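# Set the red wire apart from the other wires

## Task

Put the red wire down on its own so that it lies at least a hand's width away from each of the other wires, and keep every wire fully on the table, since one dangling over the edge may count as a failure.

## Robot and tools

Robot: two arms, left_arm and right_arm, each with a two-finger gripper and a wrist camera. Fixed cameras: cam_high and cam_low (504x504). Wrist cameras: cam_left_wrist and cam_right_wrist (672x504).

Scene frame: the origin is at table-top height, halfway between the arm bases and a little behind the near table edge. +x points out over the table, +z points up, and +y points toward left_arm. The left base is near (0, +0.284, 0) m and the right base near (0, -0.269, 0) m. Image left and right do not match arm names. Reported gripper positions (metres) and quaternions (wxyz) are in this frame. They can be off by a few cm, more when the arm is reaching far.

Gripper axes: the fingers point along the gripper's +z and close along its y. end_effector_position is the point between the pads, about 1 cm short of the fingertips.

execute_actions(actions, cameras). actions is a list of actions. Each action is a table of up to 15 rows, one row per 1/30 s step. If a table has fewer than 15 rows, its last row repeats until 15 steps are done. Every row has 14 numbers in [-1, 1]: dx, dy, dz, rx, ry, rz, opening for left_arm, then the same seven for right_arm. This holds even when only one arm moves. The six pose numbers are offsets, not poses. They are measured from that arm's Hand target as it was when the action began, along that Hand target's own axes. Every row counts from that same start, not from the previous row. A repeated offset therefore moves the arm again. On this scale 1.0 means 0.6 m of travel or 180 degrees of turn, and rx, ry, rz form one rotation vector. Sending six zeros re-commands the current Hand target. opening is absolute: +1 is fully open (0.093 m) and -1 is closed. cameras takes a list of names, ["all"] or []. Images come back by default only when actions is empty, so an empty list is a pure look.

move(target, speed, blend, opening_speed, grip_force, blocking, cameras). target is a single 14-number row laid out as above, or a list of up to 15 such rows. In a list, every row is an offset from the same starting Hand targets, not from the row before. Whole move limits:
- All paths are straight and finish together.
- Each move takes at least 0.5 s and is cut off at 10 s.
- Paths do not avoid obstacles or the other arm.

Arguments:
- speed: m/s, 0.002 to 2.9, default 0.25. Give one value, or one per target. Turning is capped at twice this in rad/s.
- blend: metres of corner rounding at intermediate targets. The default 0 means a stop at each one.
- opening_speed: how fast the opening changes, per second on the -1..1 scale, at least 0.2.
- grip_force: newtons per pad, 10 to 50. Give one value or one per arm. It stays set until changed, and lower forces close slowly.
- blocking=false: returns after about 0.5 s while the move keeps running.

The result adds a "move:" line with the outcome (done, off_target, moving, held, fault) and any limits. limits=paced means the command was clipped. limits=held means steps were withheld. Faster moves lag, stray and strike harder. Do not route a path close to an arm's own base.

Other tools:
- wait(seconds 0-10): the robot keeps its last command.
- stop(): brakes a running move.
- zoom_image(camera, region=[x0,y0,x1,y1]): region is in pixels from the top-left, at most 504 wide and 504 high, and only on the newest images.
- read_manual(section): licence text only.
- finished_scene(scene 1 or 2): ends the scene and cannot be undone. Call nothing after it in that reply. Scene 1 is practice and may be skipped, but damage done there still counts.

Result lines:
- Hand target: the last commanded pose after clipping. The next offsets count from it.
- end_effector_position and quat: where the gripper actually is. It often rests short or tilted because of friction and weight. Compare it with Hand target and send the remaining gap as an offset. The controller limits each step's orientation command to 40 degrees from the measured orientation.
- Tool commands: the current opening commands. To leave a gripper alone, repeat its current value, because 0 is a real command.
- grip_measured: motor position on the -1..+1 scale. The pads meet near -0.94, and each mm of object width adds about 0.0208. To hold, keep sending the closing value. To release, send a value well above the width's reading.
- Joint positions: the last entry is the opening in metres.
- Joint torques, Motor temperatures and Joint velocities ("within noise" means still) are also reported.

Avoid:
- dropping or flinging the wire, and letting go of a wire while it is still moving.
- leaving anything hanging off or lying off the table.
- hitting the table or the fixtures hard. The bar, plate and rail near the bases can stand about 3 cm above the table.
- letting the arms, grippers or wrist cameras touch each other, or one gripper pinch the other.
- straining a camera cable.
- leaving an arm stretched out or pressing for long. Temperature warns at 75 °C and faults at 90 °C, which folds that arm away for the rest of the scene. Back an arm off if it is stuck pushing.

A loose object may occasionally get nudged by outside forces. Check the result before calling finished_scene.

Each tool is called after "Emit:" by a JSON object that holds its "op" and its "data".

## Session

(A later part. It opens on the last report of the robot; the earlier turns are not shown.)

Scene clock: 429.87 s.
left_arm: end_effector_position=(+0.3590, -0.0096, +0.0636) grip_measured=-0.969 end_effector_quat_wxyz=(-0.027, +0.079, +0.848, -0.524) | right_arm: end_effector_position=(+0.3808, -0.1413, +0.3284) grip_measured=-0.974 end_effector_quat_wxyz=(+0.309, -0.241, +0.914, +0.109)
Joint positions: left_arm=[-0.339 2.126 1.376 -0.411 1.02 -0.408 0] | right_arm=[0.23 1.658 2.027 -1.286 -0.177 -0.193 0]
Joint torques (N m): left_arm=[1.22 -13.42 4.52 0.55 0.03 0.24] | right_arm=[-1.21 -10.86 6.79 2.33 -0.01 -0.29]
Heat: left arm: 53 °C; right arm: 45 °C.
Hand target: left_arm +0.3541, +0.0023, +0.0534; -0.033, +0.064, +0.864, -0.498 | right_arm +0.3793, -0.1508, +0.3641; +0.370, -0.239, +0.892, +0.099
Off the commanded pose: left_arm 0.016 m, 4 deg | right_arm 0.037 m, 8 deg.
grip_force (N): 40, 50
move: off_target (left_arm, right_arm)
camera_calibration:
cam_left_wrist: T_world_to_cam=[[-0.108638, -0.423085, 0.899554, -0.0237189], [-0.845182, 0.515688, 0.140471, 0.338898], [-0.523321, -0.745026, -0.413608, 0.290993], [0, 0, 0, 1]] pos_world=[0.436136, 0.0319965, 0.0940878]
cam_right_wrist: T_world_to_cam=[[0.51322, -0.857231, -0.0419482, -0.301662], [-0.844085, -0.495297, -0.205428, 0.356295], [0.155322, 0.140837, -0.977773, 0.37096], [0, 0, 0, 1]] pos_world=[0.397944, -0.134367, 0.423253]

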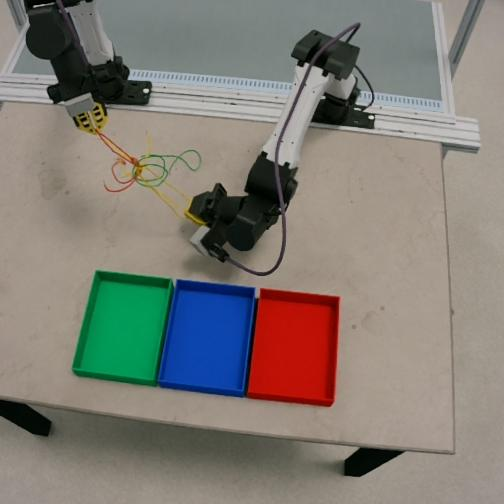

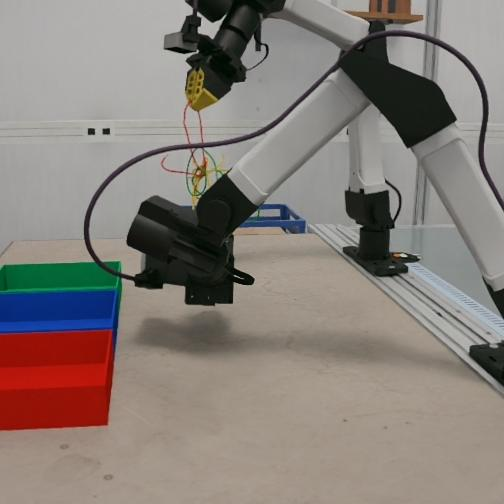

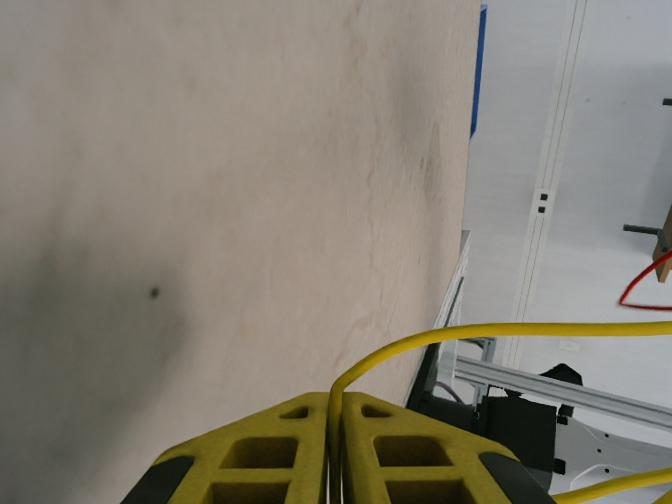

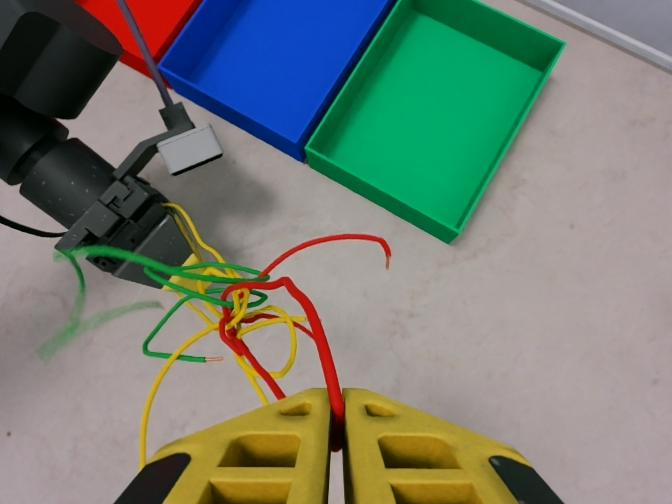

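Emit:
{"op": "move", "data": {"target": [0.0191, 0.0661, -0.1142, 0, 0, 0, -1, 0.0706, -0.1732, -0.0707, 0, 0, 0, -1], "speed": 0.06, "cameras": ["cam_right_wrist", "cam_low", "cam_high"]}}

Emit:
{"op": "zoom_image", "data": {"camera": "cam_right_wrist", "region": [150, 200, 400, 420]}}

Emit:
{"op": "zoom_image", "data": {"camera": "cam_high", "region": [60, 100, 220, 240]}}

Scene clock: 433.20 s.
left_arm: end_effector_position=(+0.3421, +0.0355, +0.1204) grip_measured=-0.969 end_effector_quat_wxyz=(-0.017, +0.124, +0.784, -0.608) | right_arm: end_effector_position=(+0.3453, -0.2160, +0.3186) grip_measured=-0.974 end_effector_quat_wxyz=(+0.258, -0.249, +0.906, +0.223)
Joint positions: left_arm=[-0.213 2.033 1.367 -0.69 1.265 -0.078 0] | right_arm=[-0.14 1.645 2.006 -1.536 -0.583 -0.524 0]
Joint torques (N m): left_arm=[8.64 -8.29 2.58 -0.11 -1.53 0.41] | right_arm=[-6.78 -8.69 14.16 2.56 1.02 -0.37]
Heat: left arm: 52 °C; right arm: 46 °C.
Hand target: left_arm +0.3541, +0.0823, +0.0533; -0.033, +0.064, +0.864, -0.498 | right_arm +0.3794, -0.2708, +0.3641; +0.370, -0.239, +0.892, +0.099
Off the commanded pose: left_arm 0.083 m, 17 deg | right_arm 0.079 m, 19 deg.
grip_force (N): 40, 50
move: off_target (left_arm, right_arm)
camera_calibration:
cam_right_wrist: T_world_to_cam=[[0.573311, -0.774083, -0.268532, -0.278516], [-0.819323, -0.543616, -0.182188, 0.260889], [-0.00494945, 0.324464, -0.945885, 0.462229], [0, 0, 0, 1]] pos_world=[0.375716, -0.223748, 0.409956]
Images, in order (width x height): cam_high 504x504, cam_low 504x504, cam_right_wrist 672x504.

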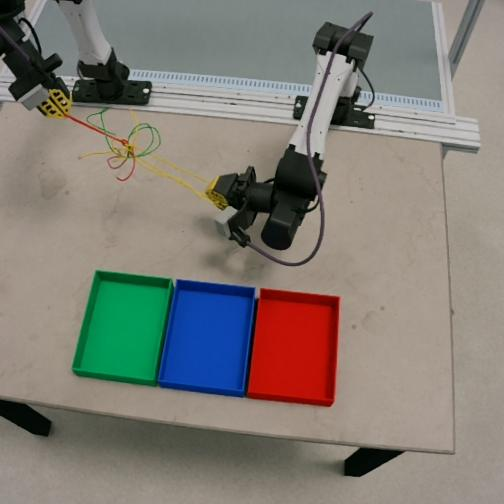

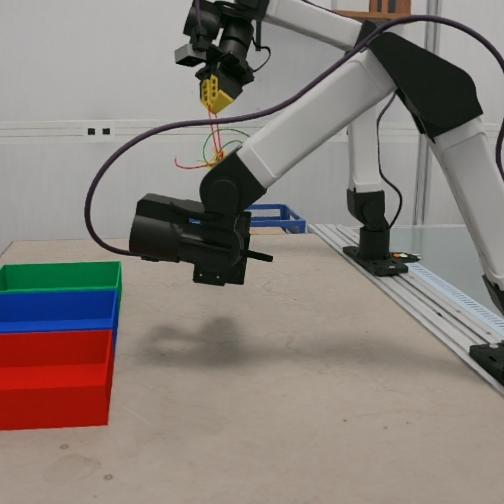

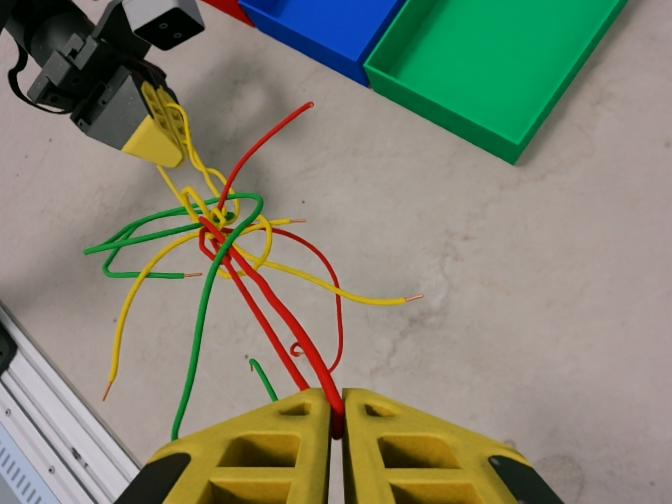

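Scaled by 2.016 from the camera's 672x504 image, which has a finer 960x720 frame.

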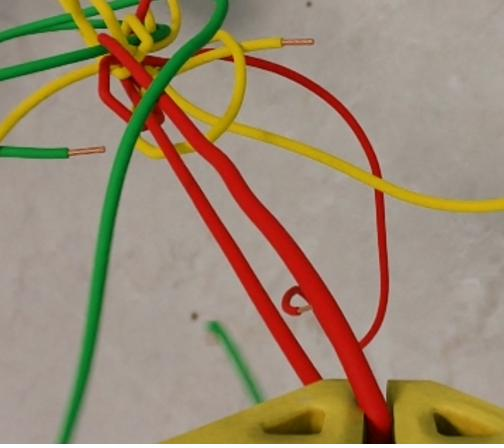

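Scaled by 3.150 from the camera's 504x504 image, which has a finer 720x720 frame.

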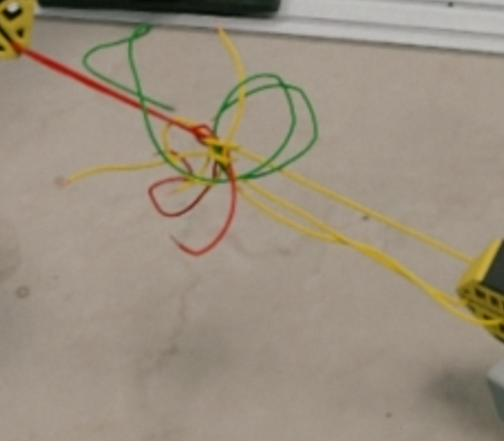

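Emit:
{"op": "move", "data": {"target": [0, -0.1057, 0.0595, 0, 0, 0, -1, 0, 0.1328, 0.0565, 0, 0, 0, -1], "speed": 0.1, "cameras": ["cam_left_wrist", "cam_right_wrist", "cam_low", "cam_high"]}}

Emit:
{"op": "zoom_image", "data": {"camera": "cam_right_wrist", "region": [150, 180, 400, 420]}}

Emit:
{"op": "zoom_image", "data": {"camera": "cam_high", "region": [60, 100, 220, 240]}}

Scene clock: 435.17 s.
left_arm: end_effector_position=(+0.3424, +0.0200, +0.0896) grip_measured=-0.970 end_effector_quat_wxyz=(-0.043, +0.064, +0.856, -0.512) | right_arm: end_effector_position=(+0.3596, -0.1858, +0.3213) grip_measured=-0.974 end_effector_quat_wxyz=(+0.332, -0.246, +0.903, +0.117)
Joint positions: left_arm=[-0.29 2.016 1.352 -0.612 1.018 -0.329 0] | right_arm=[0.074 1.487 1.792 -1.202 -0.296 -0.324 0]
Joint torques (N m): left_arm=[-0.47 -12.12 7.21 0.79 0.14 0] | right_arm=[0.17 -7.56 6.3 2.29 0.11 0]
Heat: left arm: 52 °C; right arm: 46 °C.
Hand target: left_arm +0.3449, +0.0202, +0.0903; -0.033, +0.064, +0.864, -0.498 | right_arm +0.3603, -0.1898, +0.3401; +0.370, -0.239, +0.892, +0.099
Off the commanded pose: left_arm 0.003 m, 2 deg | right_arm 0.019 m, 5 deg.
grip_force (N): 40, 50
move: off_target (right_arm)
camera_calibration:
cam_left_wrist: T_world_to_cam=[[-0.0682814, -0.452775, 0.889006, -0.0486182], [-0.843207, 0.502461, 0.191142, 0.300887], [-0.533235, -0.736565, -0.416092, 0.318594], [0, 0, 0, 1]] pos_world=[0.420276, 0.061468, 0.118274]
cam_right_wrist: T_world_to_cam=[[0.528242, -0.848233, -0.0382257, -0.334099], [-0.825361, -0.502387, -0.257656, 0.323654], [0.199348, 0.167654, -0.96548, 0.358725], [0, 0, 0, 1]] pos_world=[0.372106, -0.180936, 0.416962]

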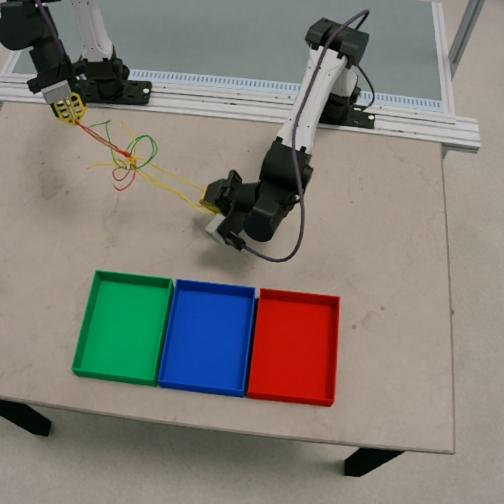

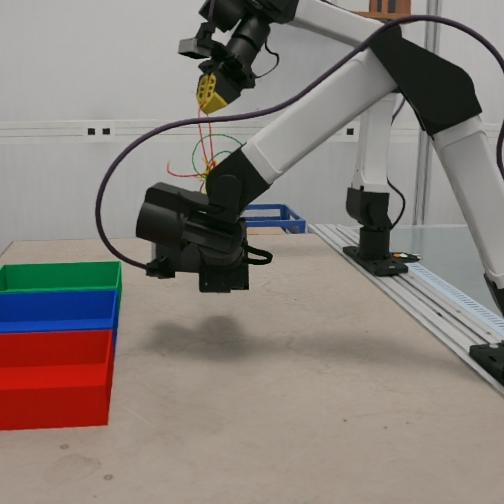

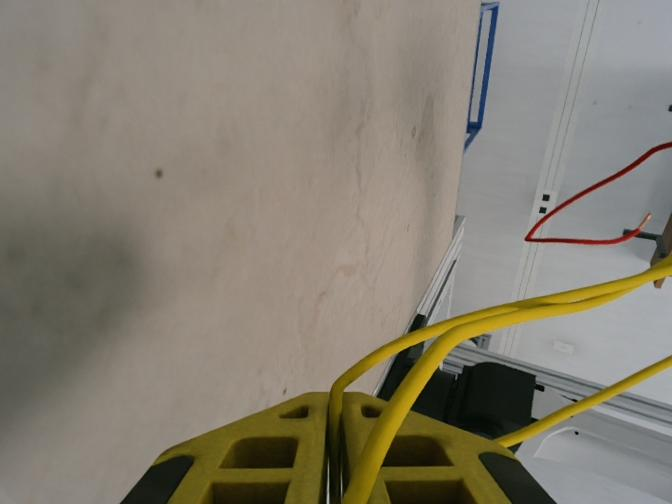

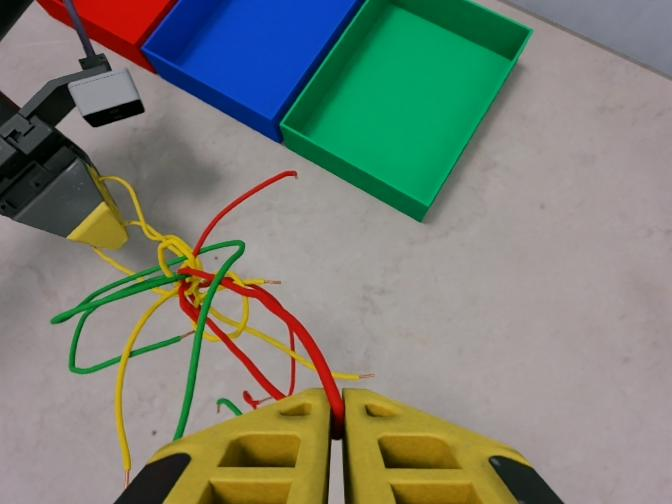

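Scaled by 2.016 from the camera's 672x504 image, which has a finer 960x720 frame.

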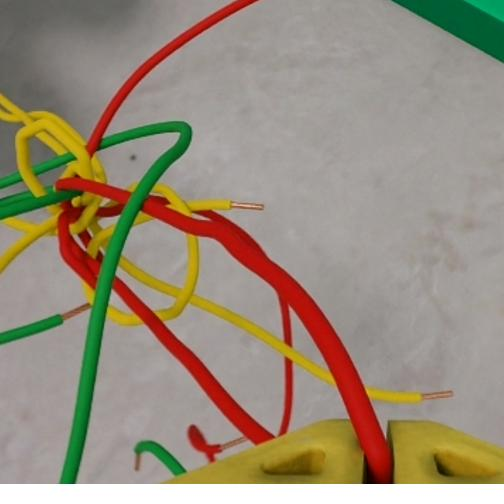

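Scaled by 3.150 from the camera's 504x504 image, which has a finer 720x720 frame.

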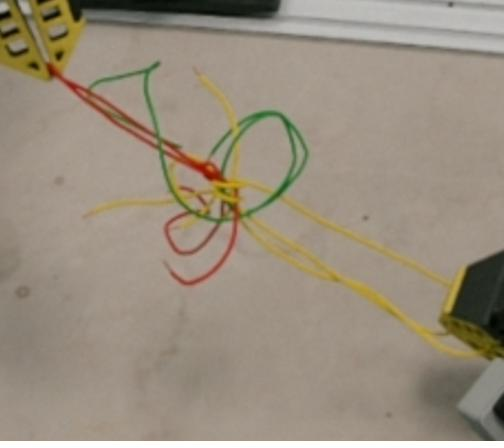

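Emit:
{"op": "zoom_image", "data": {"camera": "cam_right_wrist", "region": [150, 225, 260, 335]}}

Emit:
{"op": "zoom_image", "data": {"camera": "cam_high", "region": [105, 130, 165, 190]}}

Emit:
{"op": "zoom_image", "data": {"camera": "cam_low", "region": [160, 110, 250, 200]}}

Scaled by 4.582 from the camera's 672x504 image, which has a finer 960x720 frame.

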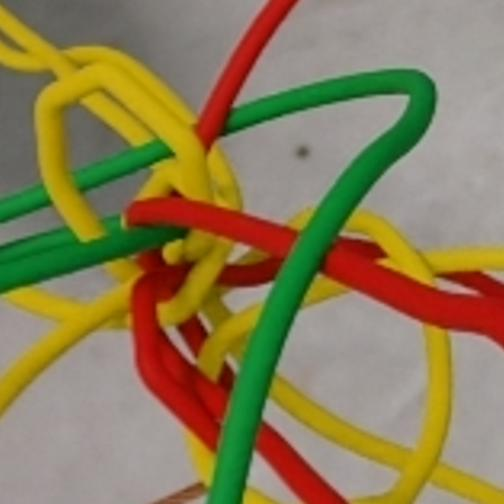

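Scaled by 8.400 from the camera's 504x504 image, which has a finer 720x720 frame.

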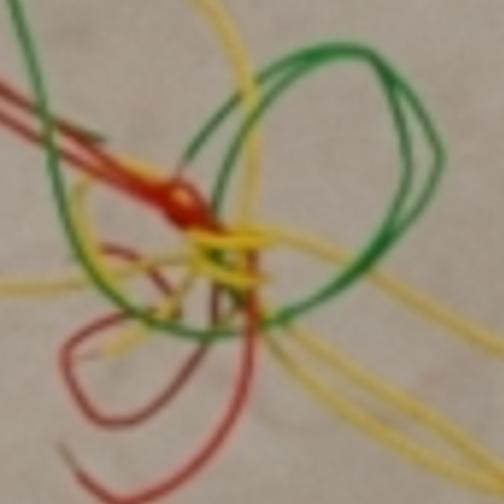

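Scaled by 5.600 from the camera's 504x504 image, which has a finer 720x720 frame.

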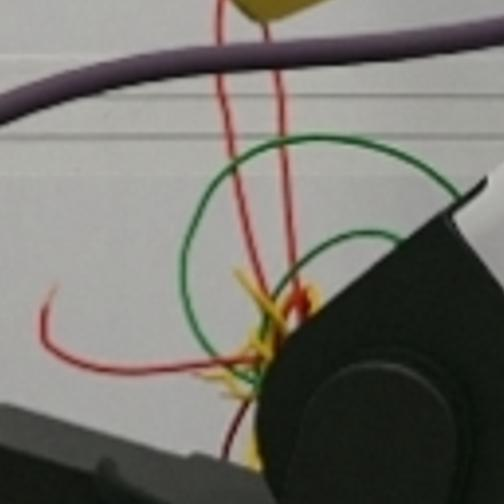

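Emit:
{"op": "move", "data": {"target": [0, 0.0432, 0.025, 0, 0, 0, -1, 0.3596, -0.0433, 0.3234, 0, 0, 0, -1], "speed": 0.12, "cameras": ["cam_left_wrist", "cam_right_wrist", "cam_low", "cam_high"]}}

Emit:
{"op": "zoom_image", "data": {"camera": "cam_high", "region": [60, 100, 240, 250]}}

Emit:
{"op": "zoom_image", "data": {"camera": "cam_low", "region": [160, 170, 320, 310]}}

Scene clock: 439.73 s.
left_arm: end_effector_position=(+0.3472, +0.0211, +0.0705) grip_measured=-0.970 end_effector_quat_wxyz=(-0.027, +0.067, +0.862, -0.502) | right_arm: end_effector_position=(+0.3598, -0.2220, +0.0524) grip_measured=-0.974 end_effector_quat_wxyz=(+0.365, -0.231, +0.897, +0.092)
Joint positions: left_arm=[-0.288 2.039 1.316 -0.528 0.987 -0.329 0] | right_arm=[-0.063 1.487 0.631 0.005 -0.339 -0.408 0]
Joint torques (N m): left_arm=[-0.34 -9.52 5.75 1 0.41 0.06] | right_arm=[-0.39 -3.47 5.82 2.13 -0.53 -0.29]
Heat: left arm: 51 °C; right arm: 45 °C.
Hand target: left_arm +0.3449, +0.0202, +0.0603; -0.033, +0.064, +0.864, -0.498 | right_arm +0.3600, -0.2197, +0.0503; +0.370, -0.239, +0.892, +0.099
Off the commanded pose: left_arm 0.010 m, 1 deg | right_arm 0.003 m, 1 deg.
grip_force (N): 40, 50
move: done
camera_calibration:
cam_left_wrist: T_world_to_cam=[[-0.0919042, -0.471563, 0.87703, -0.0213879], [-0.854733, 0.48922, 0.173477, 0.313525], [-0.510866, -0.733684, -0.448022, 0.308458], [0, 0, 0, 1]] pos_world=[0.423595, 0.0628422, 0.102565]
cam_right_wrist: T_world_to_cam=[[0.487102, -0.873262, 0.0120705, -0.368589], [-0.828799, -0.46657, -0.308877, 0.248127], [0.275362, 0.14045, -0.951026, 0.0710314], [0, 0, 0, 1]] pos_world=[0.365628, -0.216082, 0.148642]

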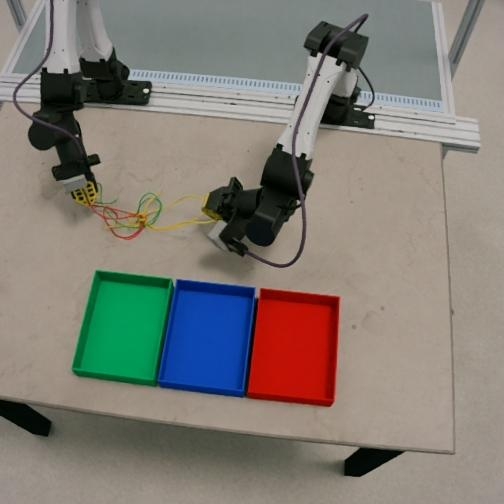

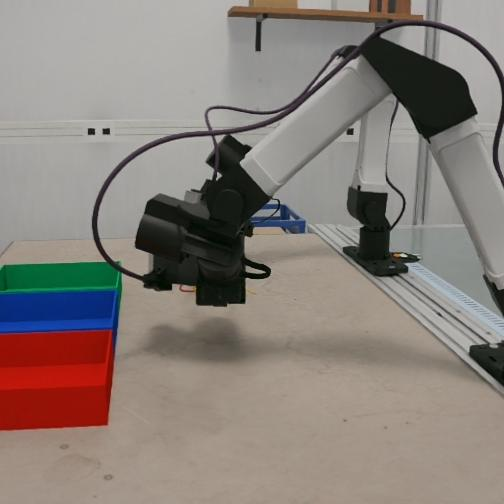

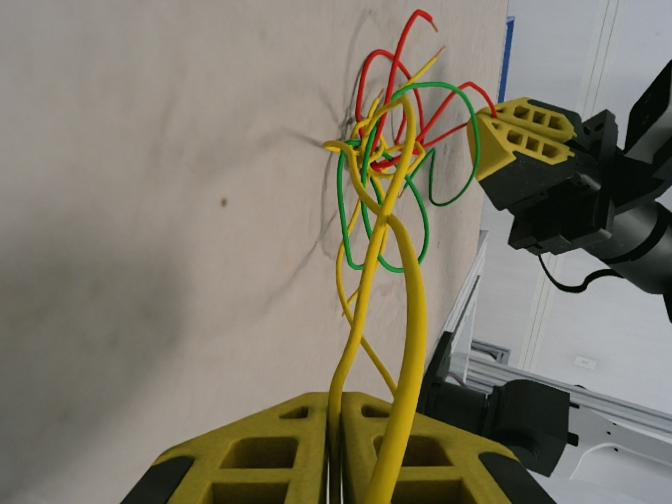

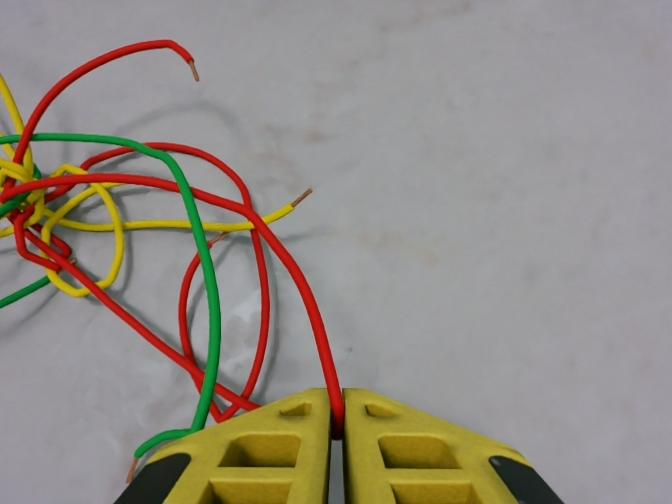

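Scaled by 2.800 from the camera's 504x504 image, which has a finer 720x720 frame.

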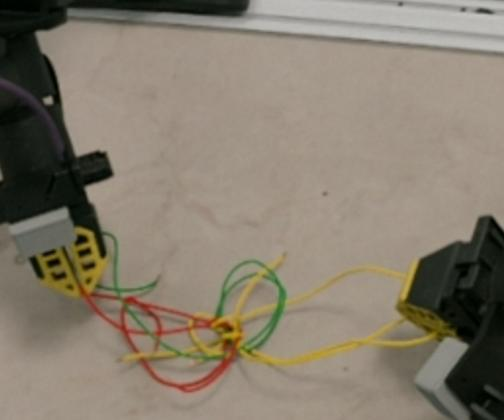

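Scaled by 3.150 from the camera's 504x504 image, which has a finer 720x720 frame.

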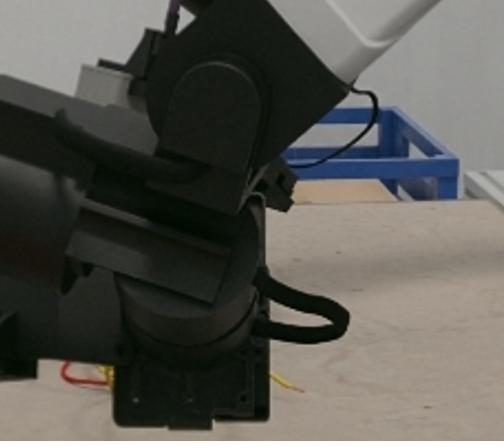

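Emit:
{"op": "zoom_image", "data": {"camera": "cam_left_wrist", "region": [310, 0, 500, 280]}}

Emit:
{"op": "zoom_image", "data": {"camera": "cam_left_wrist", "region": [330, 90, 440, 200]}}

Emit:
{"op": "zoom_image", "data": {"camera": "cam_right_wrist", "region": [0, 100, 160, 320]}}

Scaled by 1.800 from the camera's 672x504 image, which has a finer 960x720 frame.

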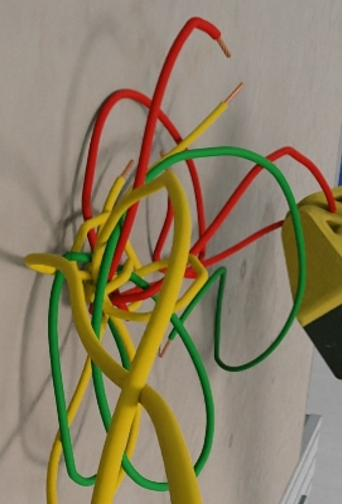

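Scaled by 4.582 from the camera's 672x504 image, which has a finer 960x720 frame.

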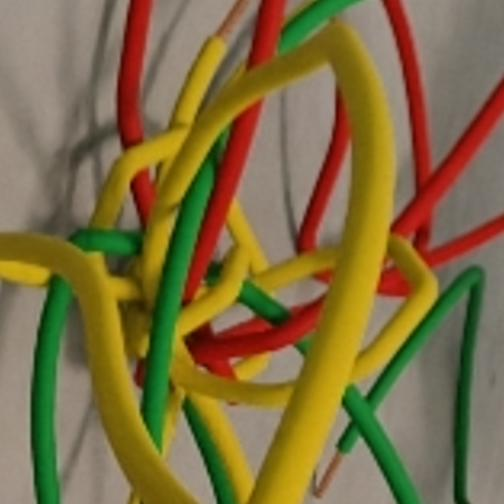

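Scaled by 2.291 from the camera's 672x504 image, which has a finer 960x720 frame.

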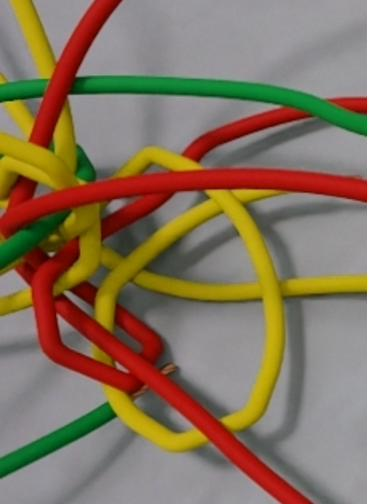

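Emit:
{"op": "move", "data": {"target": [[0, 0, 0, 0, 0, 0, -1, 0.0378, 0, 0.0376, 0, 0, 0, -1], [0, 0, 0, 0, 0, 0, -1, 0.0378, 0, 0.0376, 0, 0, 0, -0.75]], "speed": 0.06, "opening_speed": 0.4, "cameras": ["cam_right_wrist"]}}

Scene clock: 442.60 s.
left_arm: end_effector_position=(+0.3472, +0.0211, +0.0705) grip_measured=-0.970 end_effector_quat_wxyz=(-0.026, +0.067, +0.862, -0.502) | right_arm: end_effector_position=(+0.3620, -0.2213, +0.0225) grip_measured=-0.751 end_effector_quat_wxyz=(+0.369, -0.232, +0.895, +0.094)
Joint positions: left_arm=[-0.288 2.039 1.316 -0.528 0.987 -0.329 0] | right_arm=[-0.066 1.596 0.573 0.179 -0.347 -0.41 0.009]
Joint torques (N m): left_arm=[-0.32 -9.52 5.72 1 0.41 0.06] | right_arm=[-0.36 -3.75 4.97 2.1 -0.45 -0.28]
Motor temperatures (°C): left_arm=[21 50 32 21 23 20 22] | right_arm=[18 39 45 25 18 20 22]
Heat: left arm: 50 °C; right arm: 45 °C.
Hand target: left_arm +0.3449, +0.0202, +0.0603; -0.033, +0.064, +0.864, -0.498 | right_arm +0.3599, -0.2197, +0.0183; +0.370, -0.239, +0.892, +0.099
Off the commanded pose: left_arm 0.010 m, 1 deg | right_arm 0.005 m, 1 deg.
grip_force (N): 40, 50
move: done
camera_calibration:
cam_right_wrist: T_world_to_cam=[[0.49005, -0.871619, 0.0114408, -0.369352], [-0.824628, -0.467804, -0.318039, 0.23957], [0.282561, 0.14642, -0.948009, 0.0405313], [0, 0, 0, 1]] pos_world=[0.367105, -0.215797, 0.118842]
Images, in order (width x height): cam_right_wrist 672x504.

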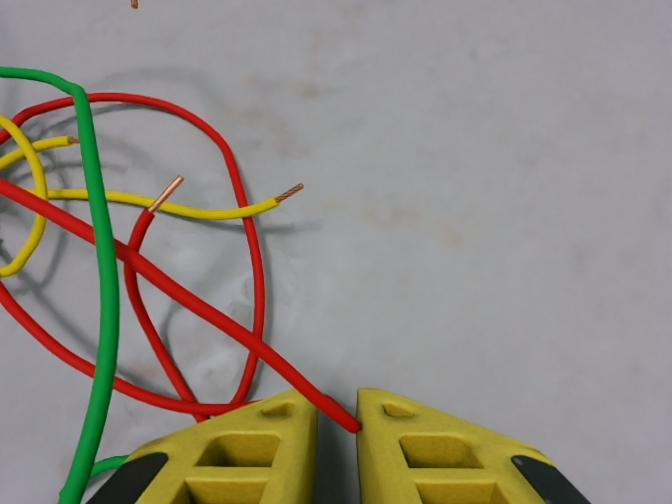

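Emit:
{"op": "move", "data": {"target": [[0, 0, 0, 0, 0, 0, -1, -0.0707, 0, -0.0706, 0, 0, 0, -0.6], [0, 0, 0, 0, 0, 0, -1, -0.0858, 0.1658, -0.0673, 0, 0, 0, -0.6]], "speed": 0.12, "blend": 0.01, "cameras": ["cam_right_wrist", "cam_left_wrist"]}}

Emit:
{"op": "zoom_image", "data": {"camera": "cam_right_wrist", "region": [180, 100, 500, 400]}}

Scene clock: 445.00 s.
left_arm: end_effector_position=(+0.3473, +0.0211, +0.0705) grip_measured=-0.970 end_effector_quat_wxyz=(-0.026, +0.067, +0.862, -0.502) | right_arm: end_effector_position=(+0.3164, -0.1299, +0.0758) grip_measured=-0.601 end_effector_quat_wxyz=(+0.355, -0.247, +0.896, +0.100)
Joint positions: left_arm=[-0.288 2.039 1.316 -0.527 0.987 -0.329 0] | right_arm=[0.334 1.321 0.595 -0.085 -0.094 -0.135 0.016]
Joint torques (N m): left_arm=[-0.34 -9.52 5.74 1 0.41 0.06] | right_arm=[0.49 -5.57 6.19 2.12 0.06 -0.03]
Heat: left arm: 50 °C; right arm: 45 °C.
Hand target: left_arm +0.3450, +0.0202, +0.0603; -0.033, +0.064, +0.864, -0.498 | right_arm +0.3169, -0.1298, +0.0833; +0.370, -0.239, +0.892, +0.099
Off the commanded pose: left_arm 0.011 m, 1 deg | right_arm 0.008 m, 2 deg.
grip_force (N): 40, 50
move: off_target (left_arm)
camera_calibration:
cam_left_wrist: T_world_to_cam=[[-0.0925669, -0.47134, 0.877081, -0.0212043], [-0.854845, 0.489292, 0.172724, 0.313713], [-0.51056, -0.733779, -0.448215, 0.30845], [0, 0, 0, 1]] pos_world=[0.423695, 0.0628424, 0.102664]
cam_right_wrist: T_world_to_cam=[[0.518413, -0.855118, 0.00453322, -0.274355], [-0.816895, -0.496794, -0.293051, 0.253525], [0.252845, 0.148218, -0.956086, 0.10073], [0, 0, 0, 1]] pos_world=[0.323863, -0.123586, 0.171846]
Images, in order (width x height): cam_left_wrist 672x504, cam_right_wrist 672x504.

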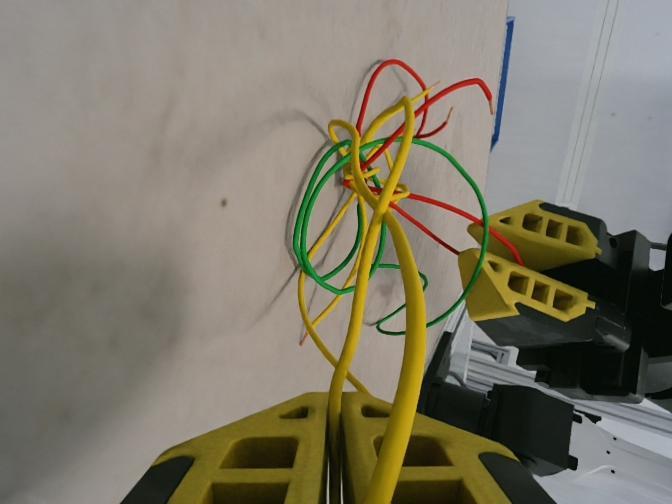

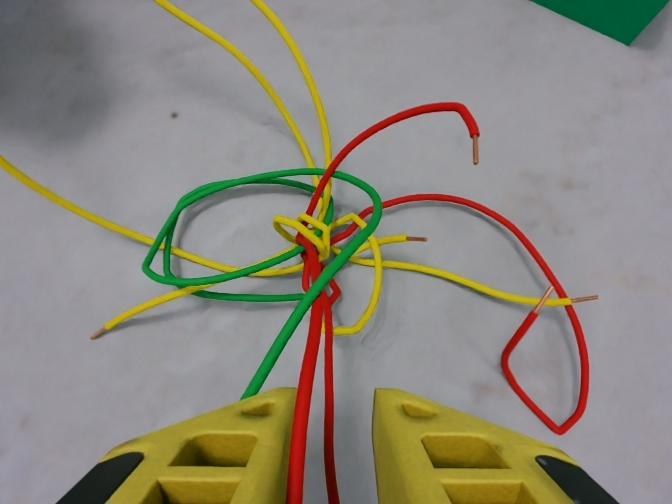

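Scaled by 1.575 from the camera's 672x504 image, which has a finer 960x720 frame.

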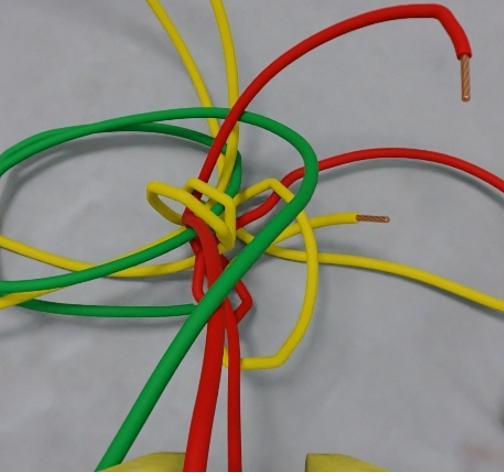

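Emit:
{"op": "zoom_image", "data": {"camera": "cam_right_wrist", "region": [265, 190, 385, 345]}}

Emit:
{"op": "zoom_image", "data": {"camera": "cam_right_wrist", "region": [285, 205, 345, 275]}}

Emit:
{"op": "zoom_image", "data": {"camera": "cam_left_wrist", "region": [320, 80, 440, 230]}}

Scaled by 3.252 from the camera's 672x504 image, which has a finer 960x720 frame.

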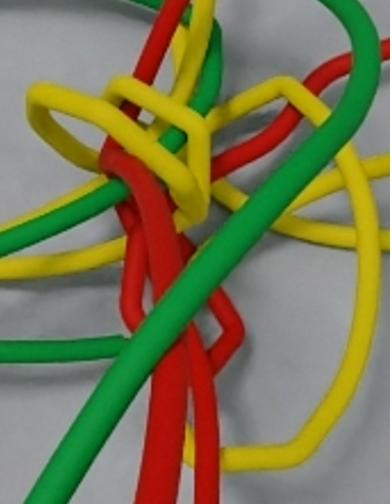

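Scaled by 7.200 from the camera's 672x504 image, which has a finer 960x720 frame.

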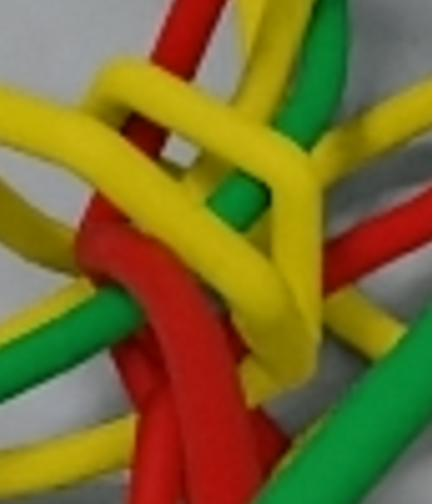

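Scaled by 3.360 from the camera's 672x504 image, which has a finer 960x720 frame.

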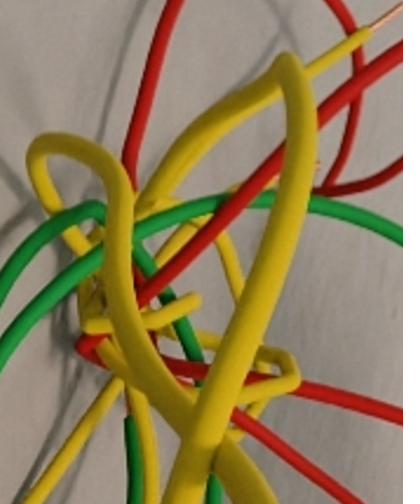

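Emit:
{"op": "zoom_image", "data": {"camera": "cam_right_wrist", "region": [290, 235, 350, 310]}}

Emit:
{"op": "zoom_image", "data": {"camera": "cam_left_wrist", "region": [335, 150, 425, 230]}}

Scaled by 6.720 from the camera's 672x504 image, which has a finer 960x720 frame.

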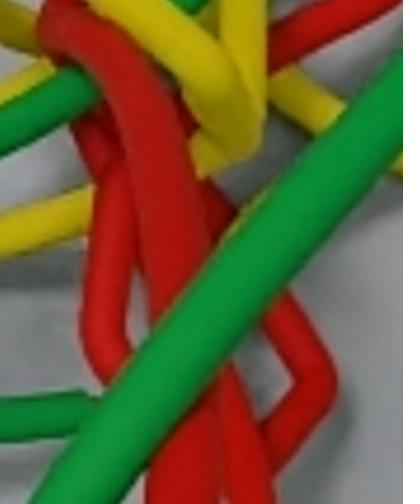

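Scaled by 5.600 from the camera's 672x504 image, which has a finer 960x720 frame.

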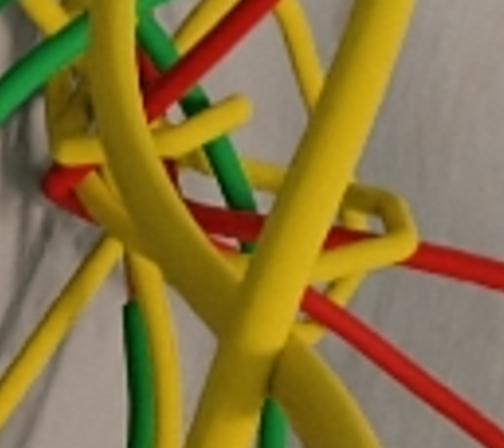

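Emit:
{"op": "wait", "data": {"seconds": 0, "cameras": ["cam_high", "cam_low"]}}

Emit:
{"op": "zoom_image", "data": {"camera": "cam_high", "region": [70, 140, 220, 260]}}

Emit:
{"op": "zoom_image", "data": {"camera": "cam_right_wrist", "region": [220, 330, 450, 504]}}

Emit:
{"op": "zoom_image", "data": {"camera": "cam_left_wrist", "region": [380, 150, 620, 350]}}

Scene clock: 447.00 s.
left_arm: end_effector_position=(+0.3473, +0.0211, +0.0705) grip_measured=-0.970 end_effector_quat_wxyz=(-0.026, +0.067, +0.862, -0.502) | right_arm: end_effector_position=(+0.3165, -0.1300, +0.0758) grip_measured=-0.601 end_effector_quat_wxyz=(+0.355, -0.246, +0.896, +0.100)
Joint positions: left_arm=[-0.288 2.039 1.316 -0.527 0.987 -0.329 0] | right_arm=[0.334 1.321 0.595 -0.085 -0.094 -0.134 0.016]
Joint torques (N m): left_arm=[-0.32 -9.54 5.72 0.99 0.42 0.06] | right_arm=[0.51 -5.49 6.17 2.12 0.05 -0.01]
Heat: left arm: 50 °C; right arm: 44 °C.
Hand target: left_arm +0.3450, +0.0202, +0.0603; -0.033, +0.064, +0.864, -0.498 | right_arm +0.3169, -0.1298, +0.0833; +0.370, -0.239, +0.892, +0.099
Tool commands: left_gripper/opening=-1.0 right_gripper/opening=-0.6
Off the commanded pose: left_arm 0.011 m, 1 deg | right_arm 0.008 m, 2 deg.
grip_force (N): 40, 50
Images, in order (width x height): cam_high 504x504, cam_low 504x504.

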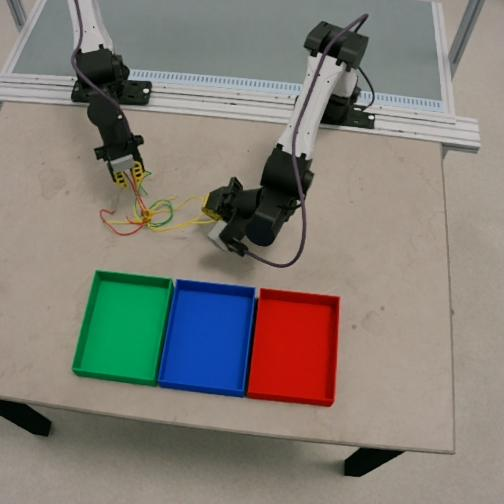

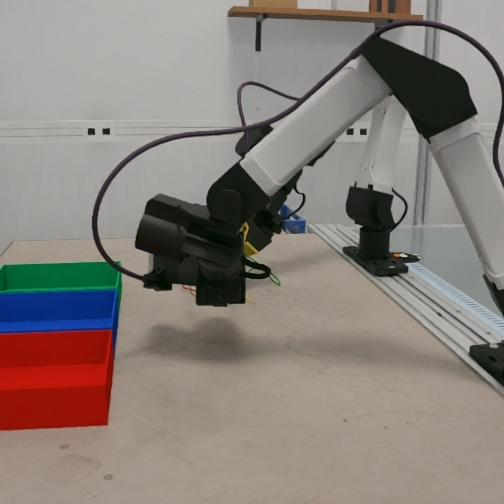

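Scaled by 3.360 from the camera's 504x504 image, which has a finer 720x720 frame.

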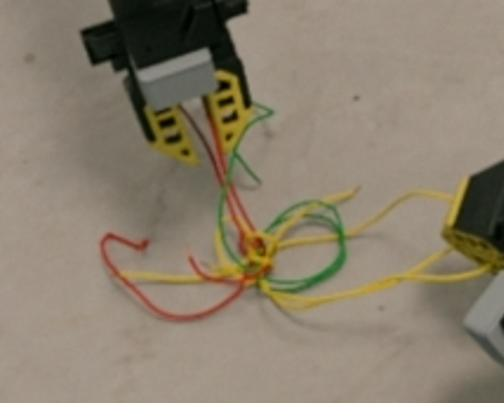

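This scene's latest camera images include none from cam_right_wrist. They are from: cam_high, cam_low. cam_right_wrist's image comes with the result of a call that names it in "cameras".

This scene's latest camera images include none from cam_left_wrist. They are from: cam_high, cam_low. cam_left_wrist's image comes with the result of a call that names it in "cameras".

Emit:
{"op": "move", "data": {"target": [0, 0, 0, 0, 0, 0, -1, -0.052, 0.025, -0.113, 0, 0, 0, -0.3], "speed": 0.1, "cameras": ["cam_right_wrist", "cam_left_wrist", "cam_high"]}}

Emit:
{"op": "zoom_image", "data": {"camera": "cam_high", "region": [70, 120, 220, 260]}}

Emit:
{"op": "zoom_image", "data": {"camera": "cam_left_wrist", "region": [320, 50, 620, 350]}}

Scene clock: 448.80 s.
left_arm: end_effector_position=(+0.3473, +0.0211, +0.0705) grip_measured=-0.970 end_effector_quat_wxyz=(-0.026, +0.067, +0.862, -0.502) | right_arm: end_effector_position=(+0.2797, -0.1331, +0.1328) grip_measured=-0.301 end_effector_quat_wxyz=(+0.343, -0.247, +0.901, +0.097)
Joint positions: left_arm=[-0.288 2.039 1.316 -0.527 0.987 -0.329 0] | right_arm=[0.398 1.085 0.705 -0.454 -0.047 -0.087 0.031]
Joint torques (N m): left_arm=[-0.32 -9.52 5.74 1 0.41 0.06] | right_arm=[0.62 -3.47 10.43 2.02 0.09 -0.02]
Heat: left arm: 49 °C; right arm: 44 °C.
Hand target: left_arm +0.3450, +0.0202, +0.0603; -0.033, +0.064, +0.864, -0.498 | right_arm +0.2870, -0.1298, +0.1534; +0.370, -0.239, +0.892, +0.099
Off the commanded pose: left_arm 0.010 m, 1 deg | right_arm 0.022 m, 3 deg.
grip_force (N): 40, 50
move: off_target (right_arm)
camera_calibration:
cam_left_wrist: T_world_to_cam=[[-0.0925669, -0.47134, 0.877081, -0.0212043], [-0.854845, 0.489292, 0.172724, 0.313713], [-0.51056, -0.733779, -0.448215, 0.30845], [0, 0, 0, 1]] pos_world=[0.423695, 0.0628424, 0.102664]
cam_right_wrist: T_world_to_cam=[[0.51701, -0.855974, 0.00308574, -0.25776], [-0.824196, -0.498784, -0.26817, 0.237155], [0.231086, 0.136104, -0.963367, 0.170498], [0, 0, 0, 1]] pos_world=[0.289327, -0.125552, 0.228646]
Images, in order (width x height): cam_high 504x504, cam_left_wrist 672x504, cam_right_wrist 672x504.

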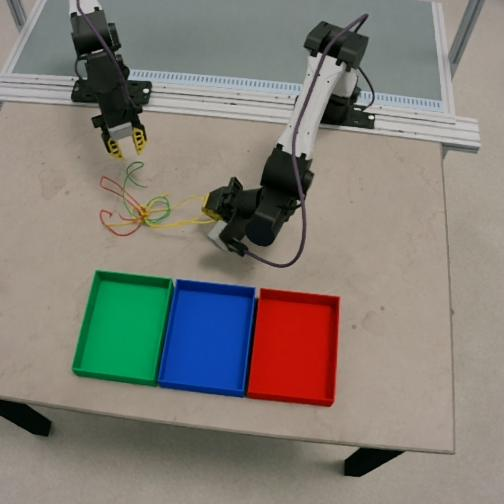

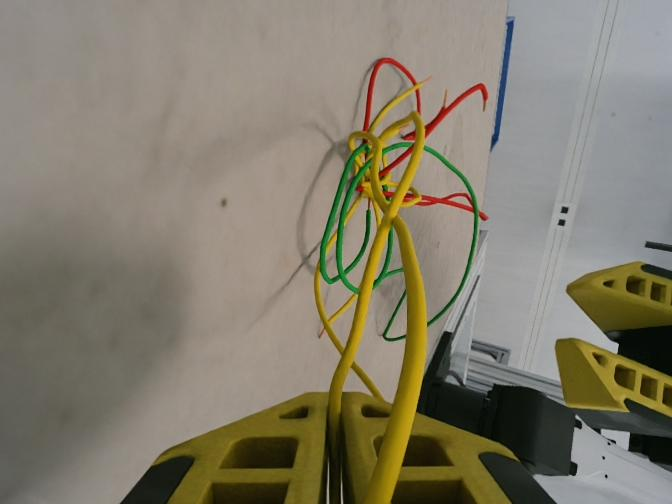

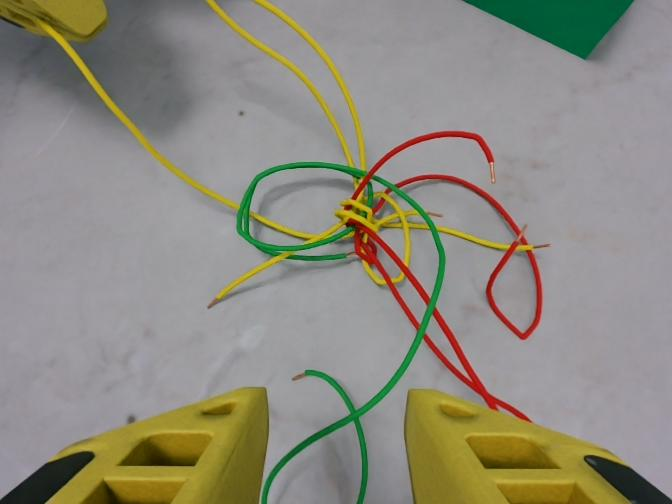

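Scaled by 3.360 from the camera's 504x504 image, which has a finer 720x720 frame.

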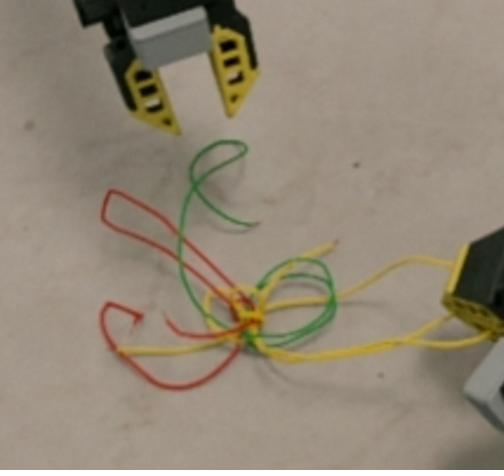

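Scaled by 1.680 from the camera's 672x504 image, which has a finer 960x720 frame.

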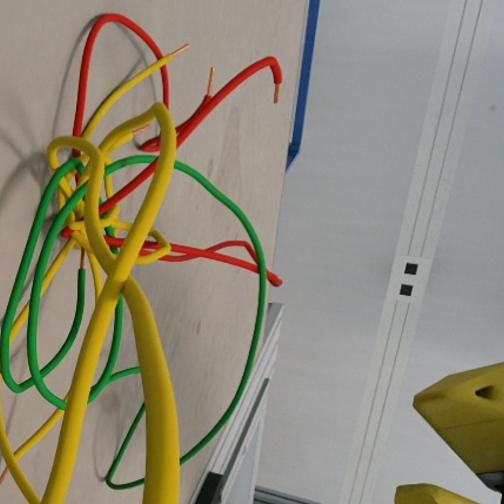

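Emit:
{"op": "zoom_image", "data": {"camera": "cam_right_wrist", "region": [325, 175, 425, 295]}}

Emit:
{"op": "zoom_image", "data": {"camera": "cam_right_wrist", "region": [335, 185, 395, 245]}}

Emit:
{"op": "zoom_image", "data": {"camera": "cam_right_wrist", "region": [340, 225, 400, 285]}}

Scaled by 4.200 from the camera's 672x504 image, which has a finer 960x720 frame.

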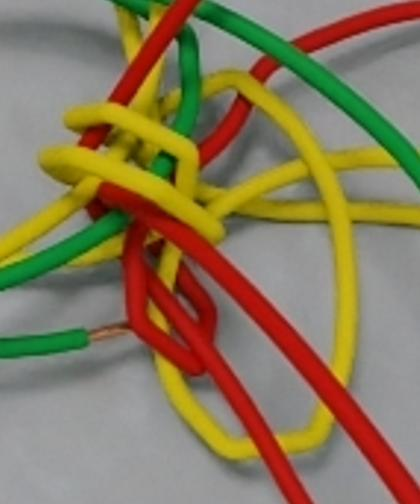

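Scaled by 8.400 from the camera's 672x504 image, which has a finer 960x720 frame.

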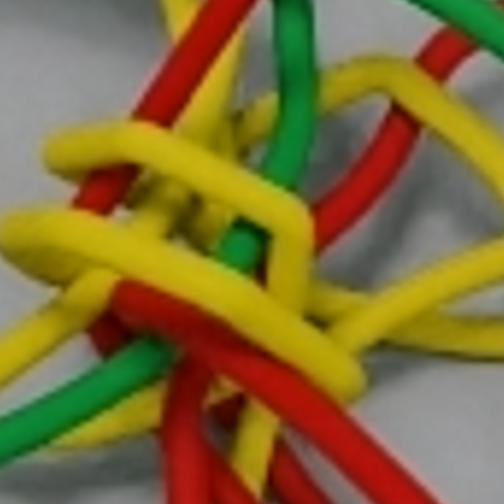

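Scaled by 8.400 from the camera's 672x504 image, which has a finer 960x720 frame.

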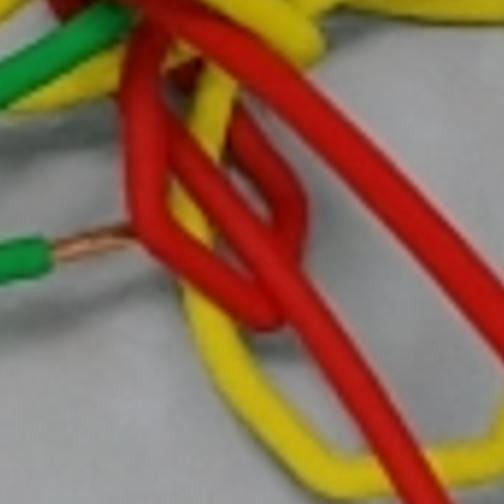

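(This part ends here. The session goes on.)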